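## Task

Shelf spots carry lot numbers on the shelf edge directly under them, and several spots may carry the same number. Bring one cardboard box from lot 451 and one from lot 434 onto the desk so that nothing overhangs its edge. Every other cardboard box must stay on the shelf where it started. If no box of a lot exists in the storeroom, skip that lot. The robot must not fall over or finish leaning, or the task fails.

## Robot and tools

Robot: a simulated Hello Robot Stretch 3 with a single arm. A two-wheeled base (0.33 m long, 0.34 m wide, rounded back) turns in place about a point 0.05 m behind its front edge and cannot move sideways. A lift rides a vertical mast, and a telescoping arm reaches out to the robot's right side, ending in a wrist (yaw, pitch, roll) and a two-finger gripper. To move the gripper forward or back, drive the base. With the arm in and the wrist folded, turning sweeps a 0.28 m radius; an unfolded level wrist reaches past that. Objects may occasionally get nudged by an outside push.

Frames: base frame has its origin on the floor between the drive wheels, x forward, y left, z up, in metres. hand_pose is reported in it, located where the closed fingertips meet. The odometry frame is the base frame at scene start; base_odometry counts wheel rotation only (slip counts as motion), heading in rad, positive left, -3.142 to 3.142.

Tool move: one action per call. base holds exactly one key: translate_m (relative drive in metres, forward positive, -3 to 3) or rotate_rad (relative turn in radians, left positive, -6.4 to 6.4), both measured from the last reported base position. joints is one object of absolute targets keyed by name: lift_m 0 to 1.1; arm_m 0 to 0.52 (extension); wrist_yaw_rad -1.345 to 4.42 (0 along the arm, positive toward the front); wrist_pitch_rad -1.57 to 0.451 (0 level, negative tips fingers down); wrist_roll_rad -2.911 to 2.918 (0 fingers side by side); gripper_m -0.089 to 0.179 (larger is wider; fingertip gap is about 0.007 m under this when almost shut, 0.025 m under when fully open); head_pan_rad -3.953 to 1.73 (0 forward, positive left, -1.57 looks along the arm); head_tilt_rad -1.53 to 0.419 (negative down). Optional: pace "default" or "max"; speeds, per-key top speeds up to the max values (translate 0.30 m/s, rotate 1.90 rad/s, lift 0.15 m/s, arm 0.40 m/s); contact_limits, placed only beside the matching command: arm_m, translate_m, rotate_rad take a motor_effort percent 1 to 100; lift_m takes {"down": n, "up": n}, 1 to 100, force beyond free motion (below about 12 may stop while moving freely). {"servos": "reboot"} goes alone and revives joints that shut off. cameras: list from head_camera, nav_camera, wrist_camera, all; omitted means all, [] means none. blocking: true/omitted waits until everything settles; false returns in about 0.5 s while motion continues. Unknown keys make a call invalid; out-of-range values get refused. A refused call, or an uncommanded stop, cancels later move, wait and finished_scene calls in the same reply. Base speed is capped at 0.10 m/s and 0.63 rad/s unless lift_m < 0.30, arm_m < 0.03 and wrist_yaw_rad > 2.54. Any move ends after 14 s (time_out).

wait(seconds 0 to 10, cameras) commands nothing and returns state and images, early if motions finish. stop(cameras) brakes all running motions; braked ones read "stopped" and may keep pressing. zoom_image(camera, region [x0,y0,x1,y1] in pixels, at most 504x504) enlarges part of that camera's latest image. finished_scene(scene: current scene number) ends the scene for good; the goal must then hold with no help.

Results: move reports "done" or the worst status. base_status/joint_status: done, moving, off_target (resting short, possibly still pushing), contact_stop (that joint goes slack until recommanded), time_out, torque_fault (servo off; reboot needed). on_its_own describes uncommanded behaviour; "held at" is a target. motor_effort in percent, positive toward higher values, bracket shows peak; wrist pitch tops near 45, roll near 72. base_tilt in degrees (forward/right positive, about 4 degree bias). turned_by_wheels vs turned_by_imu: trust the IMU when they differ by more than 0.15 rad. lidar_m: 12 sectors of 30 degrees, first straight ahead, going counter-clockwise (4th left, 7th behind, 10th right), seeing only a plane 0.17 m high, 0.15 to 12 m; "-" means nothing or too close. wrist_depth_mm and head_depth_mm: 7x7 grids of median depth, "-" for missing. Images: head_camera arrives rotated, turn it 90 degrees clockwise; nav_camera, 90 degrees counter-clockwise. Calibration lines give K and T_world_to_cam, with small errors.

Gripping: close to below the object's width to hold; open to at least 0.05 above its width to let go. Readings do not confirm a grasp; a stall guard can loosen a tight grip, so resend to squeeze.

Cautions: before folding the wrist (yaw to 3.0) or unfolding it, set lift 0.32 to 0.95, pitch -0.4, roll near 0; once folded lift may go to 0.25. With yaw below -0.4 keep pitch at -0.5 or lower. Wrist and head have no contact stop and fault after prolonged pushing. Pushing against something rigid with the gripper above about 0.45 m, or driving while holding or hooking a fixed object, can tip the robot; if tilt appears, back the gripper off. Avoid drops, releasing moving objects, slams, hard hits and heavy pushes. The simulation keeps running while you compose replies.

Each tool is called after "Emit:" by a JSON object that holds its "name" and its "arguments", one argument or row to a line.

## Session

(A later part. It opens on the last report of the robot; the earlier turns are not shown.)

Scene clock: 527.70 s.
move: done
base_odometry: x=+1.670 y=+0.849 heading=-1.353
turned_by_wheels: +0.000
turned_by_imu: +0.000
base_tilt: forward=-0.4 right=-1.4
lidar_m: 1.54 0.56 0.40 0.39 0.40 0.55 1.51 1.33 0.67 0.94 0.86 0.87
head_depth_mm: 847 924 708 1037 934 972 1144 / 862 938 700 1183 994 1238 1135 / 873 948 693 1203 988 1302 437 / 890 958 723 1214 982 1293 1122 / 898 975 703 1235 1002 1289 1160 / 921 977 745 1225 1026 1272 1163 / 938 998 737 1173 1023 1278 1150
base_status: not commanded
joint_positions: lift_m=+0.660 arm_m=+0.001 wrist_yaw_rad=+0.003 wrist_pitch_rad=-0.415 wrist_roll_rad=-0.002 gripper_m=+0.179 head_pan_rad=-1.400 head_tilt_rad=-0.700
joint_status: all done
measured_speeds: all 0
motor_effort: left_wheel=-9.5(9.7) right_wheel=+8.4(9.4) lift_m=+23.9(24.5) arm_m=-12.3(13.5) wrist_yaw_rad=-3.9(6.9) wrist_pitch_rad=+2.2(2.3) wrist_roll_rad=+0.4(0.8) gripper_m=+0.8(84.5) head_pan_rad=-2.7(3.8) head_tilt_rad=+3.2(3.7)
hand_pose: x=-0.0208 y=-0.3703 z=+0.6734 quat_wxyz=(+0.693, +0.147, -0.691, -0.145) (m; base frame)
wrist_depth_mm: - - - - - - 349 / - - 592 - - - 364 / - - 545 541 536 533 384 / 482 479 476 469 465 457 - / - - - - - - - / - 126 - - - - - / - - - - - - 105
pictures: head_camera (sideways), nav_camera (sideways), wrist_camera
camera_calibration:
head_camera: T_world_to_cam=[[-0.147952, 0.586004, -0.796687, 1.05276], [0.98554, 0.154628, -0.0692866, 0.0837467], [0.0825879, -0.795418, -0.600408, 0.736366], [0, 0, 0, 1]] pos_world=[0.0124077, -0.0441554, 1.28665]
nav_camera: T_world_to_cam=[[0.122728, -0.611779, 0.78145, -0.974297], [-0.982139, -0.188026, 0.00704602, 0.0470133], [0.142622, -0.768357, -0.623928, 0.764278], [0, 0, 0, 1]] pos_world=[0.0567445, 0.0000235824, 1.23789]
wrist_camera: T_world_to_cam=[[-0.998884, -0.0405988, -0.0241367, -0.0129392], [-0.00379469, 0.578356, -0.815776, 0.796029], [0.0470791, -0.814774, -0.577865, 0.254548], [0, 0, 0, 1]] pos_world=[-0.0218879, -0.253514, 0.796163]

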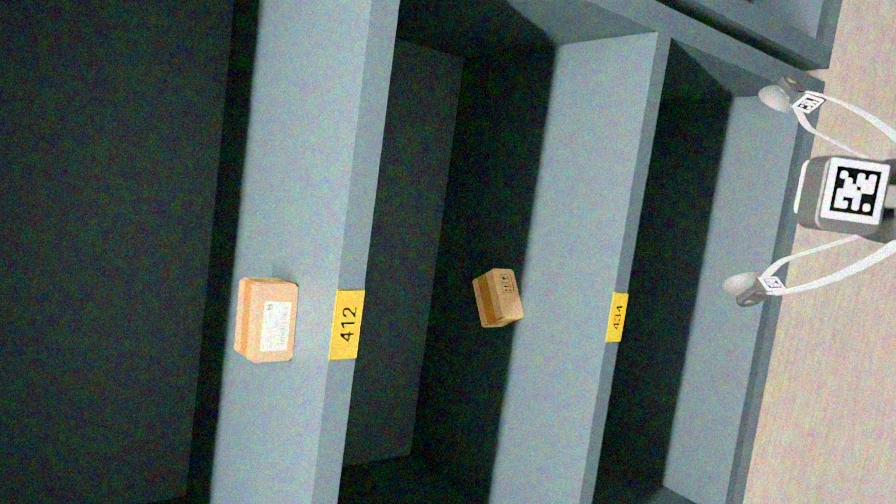

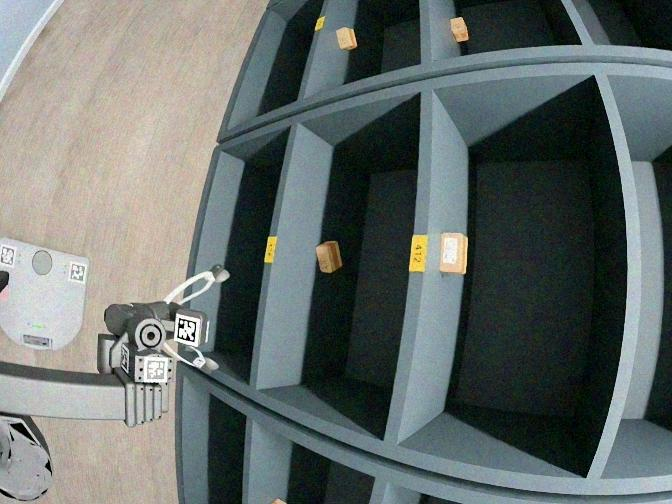

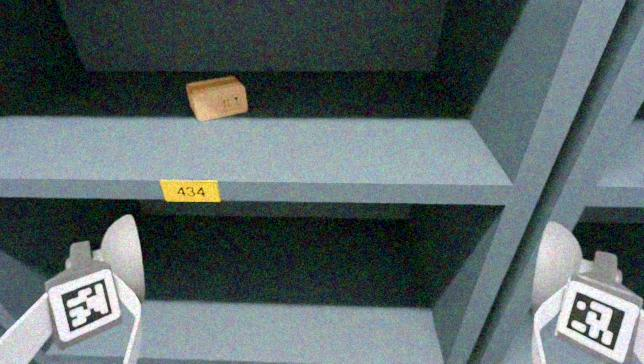

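Emit:
{"name": "zoom_image", "arguments": {
  "camera": "head_camera",
  "region": [440, 240, 560, 350]
}}

Emit:
{"name": "zoom_image", "arguments": {
  "camera": "wrist_camera",
  "region": [160, 50, 280, 140]
}}

Scaled by 4.200 from the camera's 896x504 image, which has a finer 1280x720 frame.

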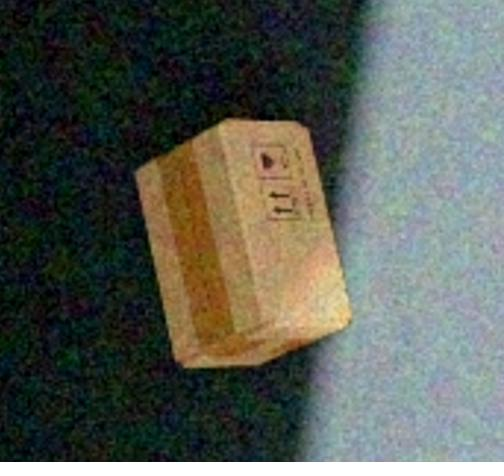

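Scaled by 4.200.

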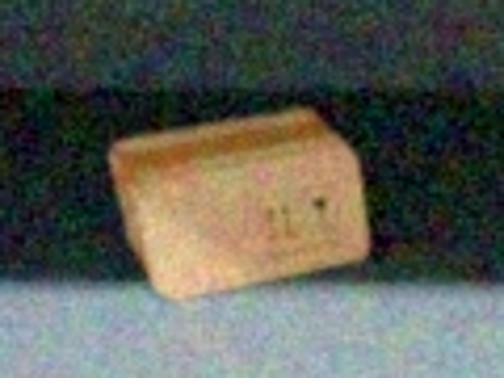

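Emit:
{"name": "move", "arguments": {
  "base": {"translate_m": 0.08},
  "joints": {"wrist_yaw_rad": 0.53, "wrist_pitch_rad": -0.3, "arm_m": 0.27, "lift_m": 0.62}
}}

Scene clock: 552.43 s.
move: done
base_odometry: x=+1.687 y=+0.771 heading=-1.353
turned_by_wheels: +0.000
turned_by_imu: +0.000
base_tilt: forward=-0.2 right=-1.0
lidar_m: 1.54 0.55 0.41 0.39 0.41 0.55 1.51 1.40 0.70 1.07 0.80 1.51
head_depth_mm: 848 925 711 1171 1003 893 431 / 858 940 701 1183 995 566 1113 / 875 949 693 1212 962 1207 1174 / 884 959 688 1208 976 1289 1174 / 904 977 717 1234 1007 1289 1163 / 914 975 745 1229 1028 1278 1157 / 909 939 737 1096 1021 1248 1154
base_status: done
joint_positions: lift_m=+0.620 arm_m=+0.270 wrist_yaw_rad=+0.527 wrist_pitch_rad=-0.321 wrist_roll_rad=-0.002 gripper_m=+0.179 head_pan_rad=-1.400 head_tilt_rad=-0.700
joint_status: all done
measured_speeds: all 0
motor_effort: left_wheel=+5.0(8.1) right_wheel=+4.0(11.8) lift_m=+31.5(34.0) arm_m=+12.9(14.9) wrist_yaw_rad=+1.5(6.6) wrist_pitch_rad=+3.4(5.7) wrist_roll_rad=+0.4(0.8) gripper_m=+0.5(1.3) head_pan_rad=-2.7(3.2) head_tilt_rad=+2.3(3.3)
hand_pose: x=+0.0970 y=-0.6186 z=+0.6551 quat_wxyz=(+0.704, +0.291, -0.644, +0.073) (m; base frame)
wrist_depth_mm: 388 470 - - - - - / 397 473 - - - - - / 414 480 - 544 538 - - / 430 467 463 459 364 455 450 / 470 352 366 364 362 362 361 / - 140 305 303 303 300 299 / 761 - 274 260 258 250 105
pictures: head_camera (sideways), nav_camera (sideways), wrist_camera
camera_calibration:
head_camera: T_world_to_cam=[[-0.147926, 0.585784, -0.796853, 1.05305], [0.985544, 0.15459, -0.0693116, 0.0837841], [0.0825843, -0.795587, -0.600184, 0.736129], [0, 0, 0, 1]] pos_world=[0.0124078, -0.0441565, 1.28675]
nav_camera: T_world_to_cam=[[0.122691, -0.611555, 0.781631, -0.974521], [-0.98213, -0.188074, 0.00701212, 0.0470551], [0.142716, -0.768524, -0.623701, 0.763992], [0, 0, 0, 1]] pos_world=[0.0567451, 0.0000223615, 1.23789]
wrist_camera: T_world_to_cam=[[-0.843482, -0.536768, -0.0204293, -0.230219], [-0.252919, 0.430416, -0.866472, 0.890956], [0.473888, -0.725687, -0.498807, -0.00200823], [0, 0, 0, 1]] pos_world=[0.0321056, -0.508514, 0.766284]

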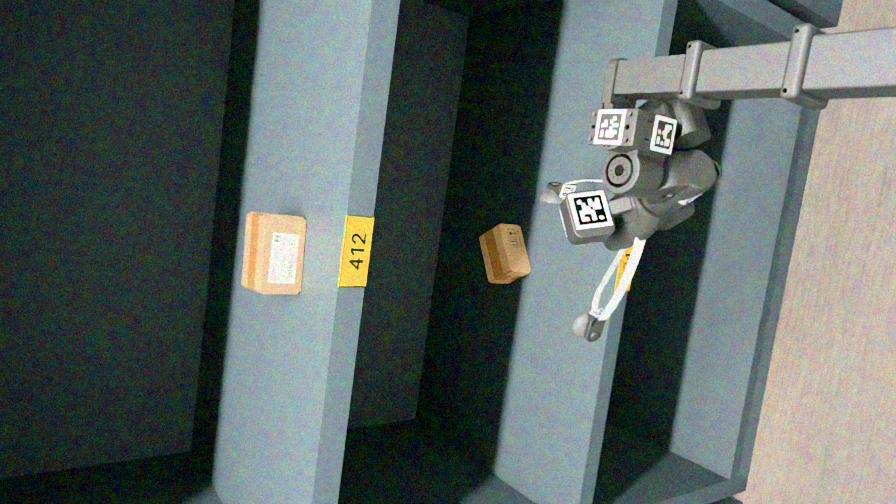

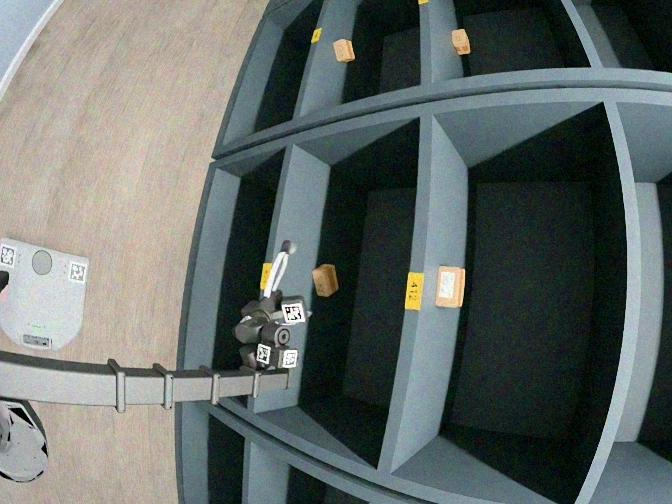

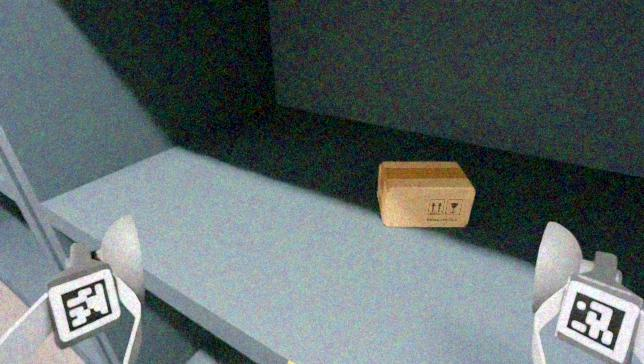

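Emit:
{"name": "move", "arguments": {
  "base": {"translate_m": -0.008},
  "joints": {"lift_m": 0.56, "arm_m": 0.42},
  "cameras": ["wrist_camera"]
}}

Scene clock: 567.47 s.
move: done
base_odometry: x=+1.685 y=+0.779 heading=-1.353
turned_by_wheels: +0.000
turned_by_imu: +0.000
base_tilt: forward=-0.3 right=-1.1
lidar_m: 1.54 0.56 0.41 0.39 0.40 0.55 1.51 1.39 0.69 1.07 0.81 0.87
head_depth_mm: 847 924 708 1163 1004 1024 1121 / 860 938 701 1184 721 587 497 / 873 953 694 1203 803 1297 1179 / 885 956 692 1209 949 1293 1173 / 901 972 713 1230 999 1283 1160 / 918 979 743 1226 1028 1280 1158 / 918 951 740 1098 1026 1253 1151
base_status: done
joint_positions: lift_m=+0.560 arm_m=+0.420 wrist_yaw_rad=+0.527 wrist_pitch_rad=-0.320 wrist_roll_rad=-0.002 gripper_m=+0.179 head_pan_rad=-1.400 head_tilt_rad=-0.700
joint_status: all done
measured_speeds: all 0
motor_effort: left_wheel=-5.9(9.3) right_wheel=-6.9(10.4) lift_m=+29.9(31.4) arm_m=+13.2(15.0) wrist_yaw_rad=+2.4(3.4) wrist_pitch_rad=+3.3(3.5) wrist_roll_rad=+0.6(0.7) gripper_m=+0.5(1.6) head_pan_rad=-1.8(2.4) head_tilt_rad=+1.1(2.2)
hand_pose: x=+0.0971 y=-0.7686 z=+0.5951 quat_wxyz=(+0.704, +0.291, -0.644, +0.073) (m; base frame)
wrist_depth_mm: 394 471 - - - - - / 406 484 - - - - - / 413 464 459 456 422 - - / 343 342 342 240 319 335 317 / 274 272 271 225 232 268 277 / 119 211 225 225 222 222 221 / 182 192 192 191 190 190 105
pictures: wrist_camera
camera_calibration:
wrist_camera: T_world_to_cam=[[-0.843405, -0.536891, -0.0204186, -0.312051], [-0.25282, 0.430116, -0.86665, 0.903454], [0.474079, -0.725774, -0.498499, -0.141071], [0, 0, 0, 1]] pos_world=[0.0321052, -0.658513, 0.706283]

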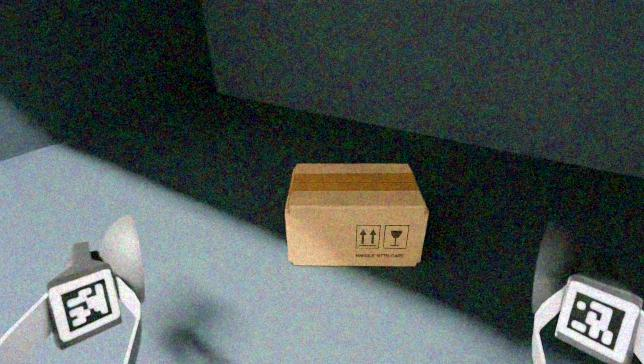

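Emit:
{"name": "move", "arguments": {
  "joints": {"lift_m": 0.55},
  "cameras": []
}}

Emit:
{"name": "move", "arguments": {
  "base": {"translate_m": 0.028},
  "joints": {"arm_m": 0.488},
  "contact_limits": {"arm_m": 35},
  "cameras": ["wrist_camera"]
}}

Scene clock: 580.60 s.
move: done
base_odometry: x=+1.685 y=+0.779 heading=-1.353
turned_by_wheels: +0.000
turned_by_imu: +0.000
base_tilt: forward=-0.3 right=-1.2
lidar_m: 1.54 0.56 0.41 0.39 0.40 0.55 1.51 1.39 0.69 1.07 0.81 0.87
head_depth_mm: 846 921 710 1167 1007 1023 1125 / 859 938 699 1179 735 598 504 / 877 950 694 1206 806 1295 1176 / 886 957 690 1215 950 1289 1171 / 904 973 712 1238 1000 1287 1156 / 917 977 748 1226 1030 1282 1161 / 917 949 739 1097 1025 1262 1157
base_status: not commanded
joint_positions: lift_m=+0.550 arm_m=+0.420 wrist_yaw_rad=+0.527 wrist_pitch_rad=-0.320 wrist_roll_rad=-0.002 gripper_m=+0.179 head_pan_rad=-1.400 head_tilt_rad=-0.700
joint_status: all done
measured_speeds: all 0
motor_effort: left_wheel=-5.4(5.9) right_wheel=-7.5(7.7) lift_m=+22.5(29.6) arm_m=+13.4(13.4) wrist_yaw_rad=+2.0(2.8) wrist_pitch_rad=+3.2(3.4) wrist_roll_rad=+0.2(0.7) gripper_m=+0.7(1.2) head_pan_rad=-2.0(2.0) head_tilt_rad=+0.1(0.9)
hand_pose: x=+0.0971 y=-0.7686 z=+0.5852 quat_wxyz=(+0.704, +0.291, -0.644, +0.073) (m; base frame)
wrist_depth_mm: 393 471 - - - - - / 408 481 - - - - - / 410 438 434 430 401 373 - / 326 322 321 221 231 316 313 / 258 246 255 224 231 252 250 / 118 141 211 210 209 209 208 / 118 177 181 180 179 179 107
pictures: none
No camera images: "cameras" was empty.

Scene clock: 582.27 s.
move: done
base_odometry: x=+1.691 y=+0.752 heading=-1.353
turned_by_wheels: +0.000
turned_by_imu: +0.000
base_tilt: forward=-0.5 right=-1.1
lidar_m: 1.53 0.56 0.40 0.39 0.41 0.55 1.51 1.41 0.71 1.07 0.79 1.51
head_depth_mm: 847 923 709 1176 1002 1108 1133 / 859 940 702 1182 743 599 503 / 875 948 692 1217 873 1290 1169 / 887 961 686 1216 975 1290 1176 / 901 979 715 1234 1001 1284 1164 / 918 980 744 1229 1030 1277 1159 / 887 904 737 1067 1023 1244 1161
base_status: done
joint_positions: lift_m=+0.550 arm_m=+0.488 wrist_yaw_rad=+0.527 wrist_pitch_rad=-0.320 wrist_roll_rad=-0.002 gripper_m=+0.179 head_pan_rad=-1.400 head_tilt_rad=-0.700
joint_status: all done
measured_speeds: all 0
motor_effort: left_wheel=+4.7(9.0) right_wheel=+5.0(10.2) lift_m=+25.5(25.6) arm_m=+12.9(14.8) wrist_yaw_rad=+2.6(2.9) wrist_pitch_rad=+3.3(3.4) wrist_roll_rad=+0.4(0.8) gripper_m=+0.8(1.3) head_pan_rad=-0.8(1.8) head_tilt_rad=+0.2(0.8)
contact_limits: arm_m 35 (drawing in: default 31, maximum 55; extending or still: default 40, maximum 69)
hand_pose: x=+0.0971 y=-0.8366 z=+0.5852 quat_wxyz=(+0.704, +0.291, -0.644, +0.073) (m; base frame)
wrist_depth_mm: 371 442 - - - - - / 383 465 - - - - - / 388 439 432 403 - - - / 326 325 322 319 317 300 293 / 258 247 245 175 190 251 249 / 119 141 198 151 152 209 207 / 118 176 172 164 167 178 107
pictures: wrist_camera
camera_calibration:
wrist_camera: T_world_to_cam=[[-0.843404, -0.536892, -0.0204197, -0.34871], [-0.252779, 0.430053, -0.866693, 0.923976], [0.474102, -0.725811, -0.498423, -0.195416], [0, 0, 0, 1]] pos_world=[0.0321052, -0.726413, 0.696283]

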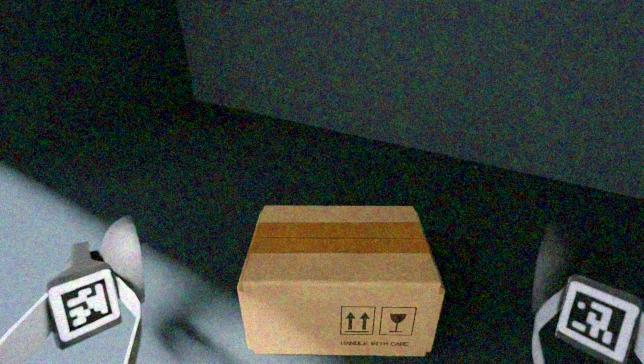

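Excellent, centered. Close.

Emit:
{"name": "move", "arguments": {
  "joints": {"gripper_m": 0.06},
  "cameras": []
}}

Emit:
{"name": "move", "arguments": {
  "joints": {"gripper_m": 0.03},
  "cameras": ["wrist_camera"]
}}

Emit:
{"name": "move", "arguments": {
  "joints": {"lift_m": 0.61},
  "cameras": ["wrist_camera"]
}}

Scene clock: 589.60 s.
move: done
base_odometry: x=+1.691 y=+0.752 heading=-1.353
turned_by_wheels: +0.000
turned_by_imu: +0.000
base_tilt: forward=-0.4 right=-1.1
lidar_m: 1.54 0.55 0.41 0.39 0.40 0.55 1.50 1.42 0.71 1.07 0.79 1.51
head_depth_mm: 846 924 710 1182 1005 1106 1136 / 859 940 702 1181 742 599 502 / 872 946 691 1210 872 1295 1179 / 887 958 687 1208 983 1296 1172 / 901 976 715 1233 1001 1281 1165 / 917 981 747 1225 1028 1284 1159 / 891 900 735 1069 1027 1237 1155
base_status: not commanded
joint_positions: lift_m=+0.550 arm_m=+0.488 wrist_yaw_rad=+0.527 wrist_pitch_rad=-0.320 wrist_roll_rad=-0.002 gripper_m=+0.060 head_pan_rad=-1.400 head_tilt_rad=-0.700
joint_status: all done
measured_speeds: all 0
motor_effort: left_wheel=+4.4(4.8) right_wheel=+5.3(6.1) lift_m=+31.9(31.9) arm_m=+5.1(8.5) wrist_yaw_rad=+2.0(3.4) wrist_pitch_rad=+3.3(3.4) wrist_roll_rad=+0.4(0.7) gripper_m=-9.5(83.0) head_pan_rad=-0.9(1.1) head_tilt_rad=-1.4(2.1)
contact_limits: arm_m 35 (drawing in: default 31, maximum 55; extending or still: default 40, maximum 69)
hand_pose: x=+0.0971 y=-0.8366 z=+0.5852 quat_wxyz=(+0.704, +0.291, -0.644, +0.073) (m; base frame)
wrist_depth_mm: 373 451 - - - - - / 384 463 - - - - - / 389 438 434 400 - - - / 326 324 322 320 316 301 294 / 258 256 162 174 174 251 249 / 213 212 150 150 149 208 207 / 188 171 170 165 166 169 177
pictures: none
No camera images: "cameras" was empty.

Scene clock: 590.43 s.
move: done
base_odometry: x=+1.691 y=+0.752 heading=-1.353
turned_by_wheels: +0.000
turned_by_imu: +0.000
base_tilt: forward=-0.2 right=-1.1
lidar_m: 1.54 0.56 0.41 0.39 0.40 0.55 1.51 1.42 0.71 1.07 0.79 1.51
head_depth_mm: 845 920 712 1184 1004 1108 1132 / 861 940 704 1176 744 598 502 / 872 947 691 1197 874 1299 1174 / 888 956 688 1209 984 1293 1171 / 904 975 716 1230 1006 1288 1164 / 919 980 745 1224 1027 1283 1156 / 888 901 736 1065 1024 1237 1152
base_status: not commanded
joint_positions: lift_m=+0.550 arm_m=+0.488 wrist_yaw_rad=+0.527 wrist_pitch_rad=-0.320 wrist_roll_rad=-0.002 gripper_m=+0.031 head_pan_rad=-1.400 head_tilt_rad=-0.700
joint_status: all done
measured_speeds: all 0
motor_effort: left_wheel=+4.3(5.0) right_wheel=+5.6(5.8) lift_m=+30.7(31.9) arm_m=+3.9(5.6) wrist_yaw_rad=+0.8(2.8) wrist_pitch_rad=+3.2(3.4) wrist_roll_rad=+0.2(0.7) gripper_m=-16.7(91.3) head_pan_rad=-0.7(1.0) head_tilt_rad=-1.4(2.2)
contact_limits: arm_m 35 (drawing in: default 31, maximum 55; extending or still: default 40, maximum 69)
hand_pose: x=+0.0971 y=-0.8366 z=+0.5852 quat_wxyz=(+0.704, +0.291, -0.644, +0.073) (m; base frame)
wrist_depth_mm: 372 446 - - - - - / 382 462 - - - - - / 389 436 434 400 - - - / 325 324 322 321 316 299 294 / 257 256 161 174 174 250 250 / 213 213 132 149 145 209 208 / 187 101 170 163 164 169 178
pictures: wrist_camera
camera_calibration:
wrist_camera: T_world_to_cam=[[-0.843404, -0.536892, -0.0204197, -0.34871], [-0.252779, 0.430053, -0.866693, 0.923976], [0.474102, -0.725811, -0.498423, -0.195416], [0, 0, 0, 1]] pos_world=[0.0321052, -0.726413, 0.696283]

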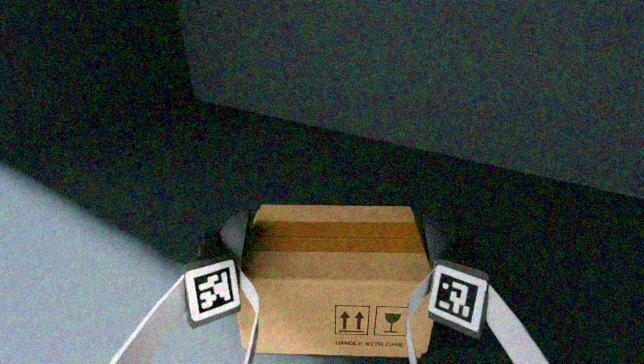

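Scene clock: 591.80 s.
move: done
base_odometry: x=+1.691 y=+0.752 heading=-1.353
turned_by_wheels: +0.000
turned_by_imu: +0.000
base_tilt: forward=-0.2 right=-1.2
lidar_m: 1.54 0.56 0.41 0.39 0.41 0.55 1.51 1.42 0.71 1.07 0.79 1.51
head_depth_mm: 845 923 711 1176 997 895 456 / 860 940 702 1173 750 902 1111 / 871 948 691 1193 930 1297 1173 / 885 960 689 1212 985 1295 1172 / 903 978 717 1233 1005 1283 1164 / 916 983 746 1228 1026 1281 1159 / 891 901 736 1067 1026 1246 1151
base_status: not commanded
joint_positions: lift_m=+0.610 arm_m=+0.488 wrist_yaw_rad=+0.527 wrist_pitch_rad=-0.323 wrist_roll_rad=-0.002 gripper_m=+0.031 head_pan_rad=-1.400 head_tilt_rad=-0.700
joint_status: all done
measured_speeds: all 0
motor_effort: left_wheel=+4.6(4.7) right_wheel=+5.1(5.8) lift_m=+29.6(35.5) arm_m=+2.1(4.8) wrist_yaw_rad=+2.0(3.4) wrist_pitch_rad=+3.9(3.9) wrist_roll_rad=+0.5(0.7) gripper_m=-16.5(17.5) head_pan_rad=+0.0(1.3) head_tilt_rad=-2.4(2.6)
contact_limits: arm_m 35 (drawing in: default 31, maximum 55; extending or still: default 40, maximum 69)
hand_pose: x=+0.0969 y=-0.8364 z=+0.6445 quat_wxyz=(+0.704, +0.292, -0.643, +0.072) (m; base frame)
wrist_depth_mm: 373 449 - - - - - / 382 465 - - - - - / 399 474 516 - - - - / 403 441 439 435 392 - - / 353 353 161 174 174 329 317 / 291 302 132 149 145 285 284 / 249 110 233 163 162 232 244
pictures: wrist_camera
camera_calibration:
wrist_camera: T_world_to_cam=[[-0.843438, -0.536833, -0.020546, -0.347405], [-0.254012, 0.432204, -0.865261, 0.976284], [0.473381, -0.724576, -0.5009, -0.162941], [0, 0, 0, 1]] pos_world=[0.0321069, -0.726516, 0.755986]

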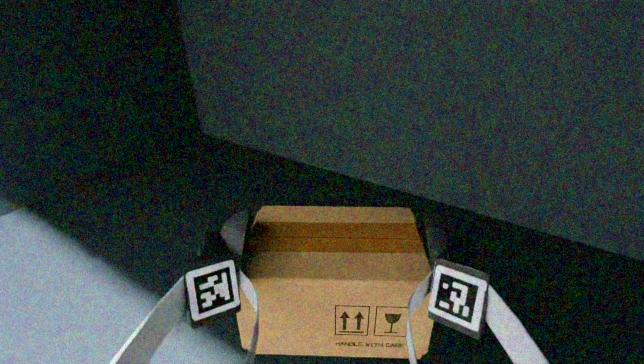

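Emit:
{"name": "move", "arguments": {
  "joints": {"arm_m": 0.0, "lift_m": 0.66},
  "pace": "max",
  "cameras": []
}}

Emit:
{"name": "move", "arguments": {
  "base": {"translate_m": -1.2},
  "joints": {"wrist_yaw_rad": 1.57, "head_pan_rad": -2.9, "head_tilt_rad": -0.3},
  "pace": "max",
  "cameras": ["wrist_camera", "nav_camera"]
}}

Scene clock: 614.63 s.
move: done
base_odometry: x=+1.691 y=+0.752 heading=-1.353
turned_by_wheels: +0.000
turned_by_imu: +0.000
base_tilt: forward=-0.2 right=-1.1
lidar_m: 1.54 0.56 0.41 0.39 0.40 0.55 1.51 1.42 0.71 1.07 0.79 1.51
head_depth_mm: 845 924 712 1171 1004 1121 1146 / 859 939 703 1182 997 1283 1159 / 875 951 691 1211 989 1295 1172 / 885 959 689 1210 982 1292 426 / 904 975 718 1234 1008 1281 1117 / 918 980 744 1229 1027 1280 1157 / 891 902 736 1063 1027 1249 1154
base_status: not commanded
joint_positions: lift_m=+0.660 arm_m=+0.001 wrist_yaw_rad=+0.527 wrist_pitch_rad=-0.324 wrist_roll_rad=-0.002 gripper_m=+0.031 head_pan_rad=-1.400 head_tilt_rad=-0.700
joint_status: all done
measured_speeds: all 0
motor_effort: left_wheel=+4.3(4.8) right_wheel=+5.1(6.5) lift_m=+27.6(35.6) arm_m=-11.7(14.3) wrist_yaw_rad=+0.6(3.3) wrist_pitch_rad=+4.0(4.2) wrist_roll_rad=+0.3(0.7) gripper_m=-16.9(17.6) head_pan_rad=+0.1(0.7) head_tilt_rad=-3.4(3.9)
hand_pose: x=+0.0969 y=-0.3488 z=+0.6943 quat_wxyz=(+0.704, +0.292, -0.643, +0.072) (m; base frame)
wrist_depth_mm: - - - - - - - / - - - - - - - / - - - - - - - / - - 678 533 510 503 505 / - - 161 174 174 426 420 / - - 132 149 146 392 374 / 926 854 168 162 158 106 -
pictures: none
No camera images: "cameras" was empty.

Scene clock: 627.60 s.
move: done
base_odometry: x=+1.432 y=+1.923 heading=-1.353
turned_by_wheels: +0.000
turned_by_imu: -0.001
base_tilt: forward=-0.4 right=-1.2
lidar_m: 1.52 0.55 0.40 0.38 0.40 0.55 1.14 1.18 1.61 0.63 1.06 0.97
head_depth_mm: 949 989 1030 1076 1132 1192 1250 / 968 1006 1059 1107 1154 1218 1292 / 993 1033 1085 1132 1186 1257 1322 / 1012 1064 1110 1162 1227 1292 1367 / 1040 1082 1139 1198 1266 1339 1388 / 1061 1107 1170 1234 1291 1362 1422 / 1090 1138 1196 1264 1339 1415 1474
base_status: done
joint_positions: lift_m=+0.660 arm_m=+0.001 wrist_yaw_rad=+1.568 wrist_pitch_rad=-0.324 wrist_roll_rad=-0.002 gripper_m=+0.031 head_pan_rad=-2.900 head_tilt_rad=-0.300
joint_status: all done
measured_speeds: all 0
motor_effort: left_wheel=-6.3(12.6) right_wheel=-3.4(12.4) lift_m=+25.2(27.6) arm_m=+5.9(12.4) wrist_yaw_rad=+0.7(8.6) wrist_pitch_rad=+4.1(4.2) wrist_roll_rad=+0.4(0.8) gripper_m=-16.5(17.3) head_pan_rad=+3.1(4.3) head_tilt_rad=-3.3(7.6)
hand_pose: x=+0.2139 y=-0.1463 z=+0.6943 quat_wxyz=(+0.575, +0.573, -0.413, +0.412) (m; base frame)
wrist_depth_mm: - - - - - - - / - - - - - - - / - - - - - - - / - - - - - - - / - - 161 174 174 - - / - - 132 150 145 975 - / - 101 167 163 161 122 -
pictures: nav_camera (sideways), wrist_camera
camera_calibration:
nav_camera: T_world_to_cam=[[-0.25834, -0.0812224, 0.962634, -1.20836], [-0.253164, 0.967327, 0.0136775, 0.0339299], [-0.932292, -0.240171, -0.270461, 0.310952], [0, 0, 0, 1]] pos_world=[-0.0136805, -0.0562861, 1.24685]
wrist_camera: T_world_to_cam=[[0.0367376, -0.999113, -0.0205795, -0.133142], [-0.502179, -0.000653005, -0.864764, 0.740197], [0.863983, 0.0421039, -0.501757, 0.335883], [0, 0, 0, 1]] pos_world=[0.0864053, -0.146683, 0.805887]

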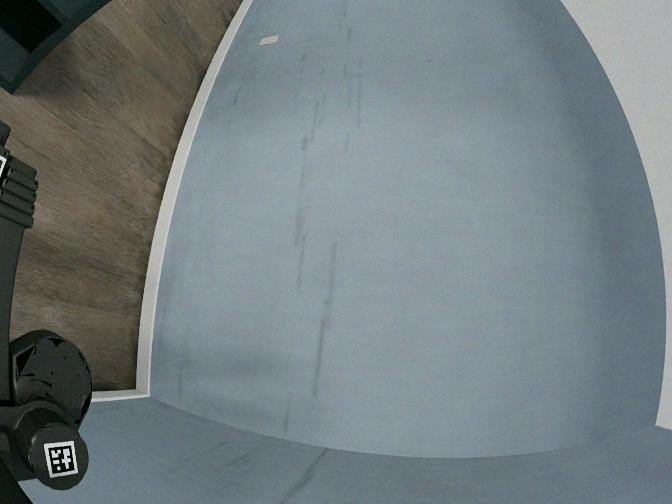

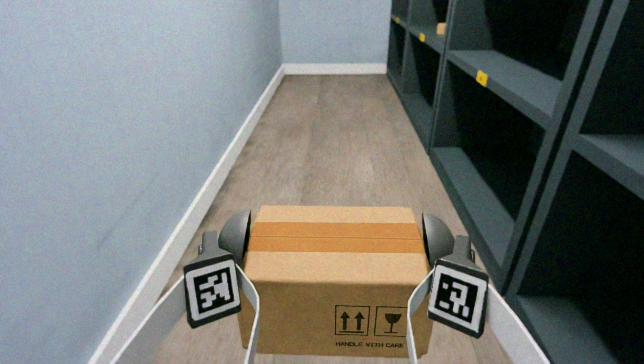

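Emit:
{"name": "move", "arguments": {
  "base": {"translate_m": -0.57},
  "pace": "max",
  "cameras": []
}}

Emit:
{"name": "move", "arguments": {
  "base": {"rotate_rad": -1.6},
  "joints": {"head_pan_rad": -0.3, "lift_m": 0.82},
  "cameras": ["nav_camera"]
}}

Scene clock: 645.47 s.
move: done
base_odometry: x=+1.309 y=+2.480 heading=-1.354
turned_by_wheels: +0.000
turned_by_imu: -0.001
base_tilt: forward=-0.3 right=-1.3
lidar_m: 1.51 0.54 0.40 0.38 0.40 0.54 0.58 0.60 0.82 2.22 0.77 1.45
head_depth_mm: 467 485 507 529 556 583 616 / 476 496 518 543 570 599 634 / 487 507 532 557 584 619 651 / 498 519 545 572 603 634 673 / 510 534 558 588 621 654 692 / 521 546 574 604 638 677 718 / 535 560 589 622 658 698 742
base_status: done
joint_positions: lift_m=+0.660 arm_m=+0.001 wrist_yaw_rad=+1.568 wrist_pitch_rad=-0.324 wrist_roll_rad=-0.002 gripper_m=+0.031 head_pan_rad=-2.900 head_tilt_rad=-0.300
joint_status: not commanded
measured_speeds: all 0
motor_effort: left_wheel=-8.3(12.5) right_wheel=-1.6(12.1) lift_m=+26.3(26.7) arm_m=+12.4(12.9) wrist_yaw_rad=+1.4(2.9) wrist_pitch_rad=+4.1(4.2) wrist_roll_rad=+0.5(0.8) gripper_m=-17.3(17.6) head_pan_rad=+3.6(4.0) head_tilt_rad=-2.7(3.7)
hand_pose: x=+0.2139 y=-0.1463 z=+0.6943 quat_wxyz=(+0.575, +0.573, -0.413, +0.412) (m; base frame)
wrist_depth_mm: - - - - - - - / - - - - - - - / - - - - - - - / - - - - - - - / - - 161 175 174 - - / - - 131 150 145 - - / - 110 169 163 161 121 -
pictures: none
No camera images: "cameras" was empty.

Scene clock: 649.10 s.
move: done
base_odometry: x=+1.309 y=+2.480 heading=-2.953
turned_by_wheels: -1.600
turned_by_imu: -1.574
base_tilt: forward=-0.3 right=-1.2
lidar_m: 2.08 0.77 1.46 1.62 0.55 0.40 0.38 0.40 0.53 0.58 0.59 0.81
head_depth_mm: 821 833 845 855 871 884 902 / 974 991 1010 1030 1050 1066 1089 / 1207 1234 1255 1288 1312 1348 1375 / 1569 1619 1665 1714 1762 1777 1535 / 2241 2358 2457 2564 2546 1985 1532 / 2832 3009 3136 3286 2818 1976 1523 / 2764 2888 3039 3138 2796 1979 1519
base_status: done
joint_positions: lift_m=+0.820 arm_m=+0.001 wrist_yaw_rad=+1.568 wrist_pitch_rad=-0.324 wrist_roll_rad=-0.002 gripper_m=+0.031 head_pan_rad=-0.298 head_tilt_rad=-0.300
joint_status: all done
measured_speeds: all 0
motor_effort: left_wheel=+9.0(11.9) right_wheel=-9.6(13.4) lift_m=+29.5(33.0) arm_m=+2.8(12.7) wrist_yaw_rad=+2.0(3.1) wrist_pitch_rad=+4.0(4.1) wrist_roll_rad=+0.6(0.7) gripper_m=-17.4(17.4) head_pan_rad=-2.8(5.8) head_tilt_rad=-2.4(3.1)
hand_pose: x=+0.2138 y=-0.1463 z=+0.8543 quat_wxyz=(+0.575, +0.573, -0.413, +0.412) (m; base frame)
wrist_depth_mm: - - - - - - 566 / - - - - - - 558 / - - - - - - 555 / - - - - - - 561 / - - 160 174 174 - 559 / - - 132 149 145 - 540 / - 110 168 163 161 116 563
pictures: nav_camera (sideways)
camera_calibration:
nav_camera: T_world_to_cam=[[0.263375, -0.0630652, 0.96263, -1.21155], [-0.279842, -0.959949, 0.013675, 0.0340531], [0.923213, -0.272986, -0.270475, 0.29963], [0, 0, 0, 1]] pos_world=[0.0519983, 0.0380775, 1.24685]

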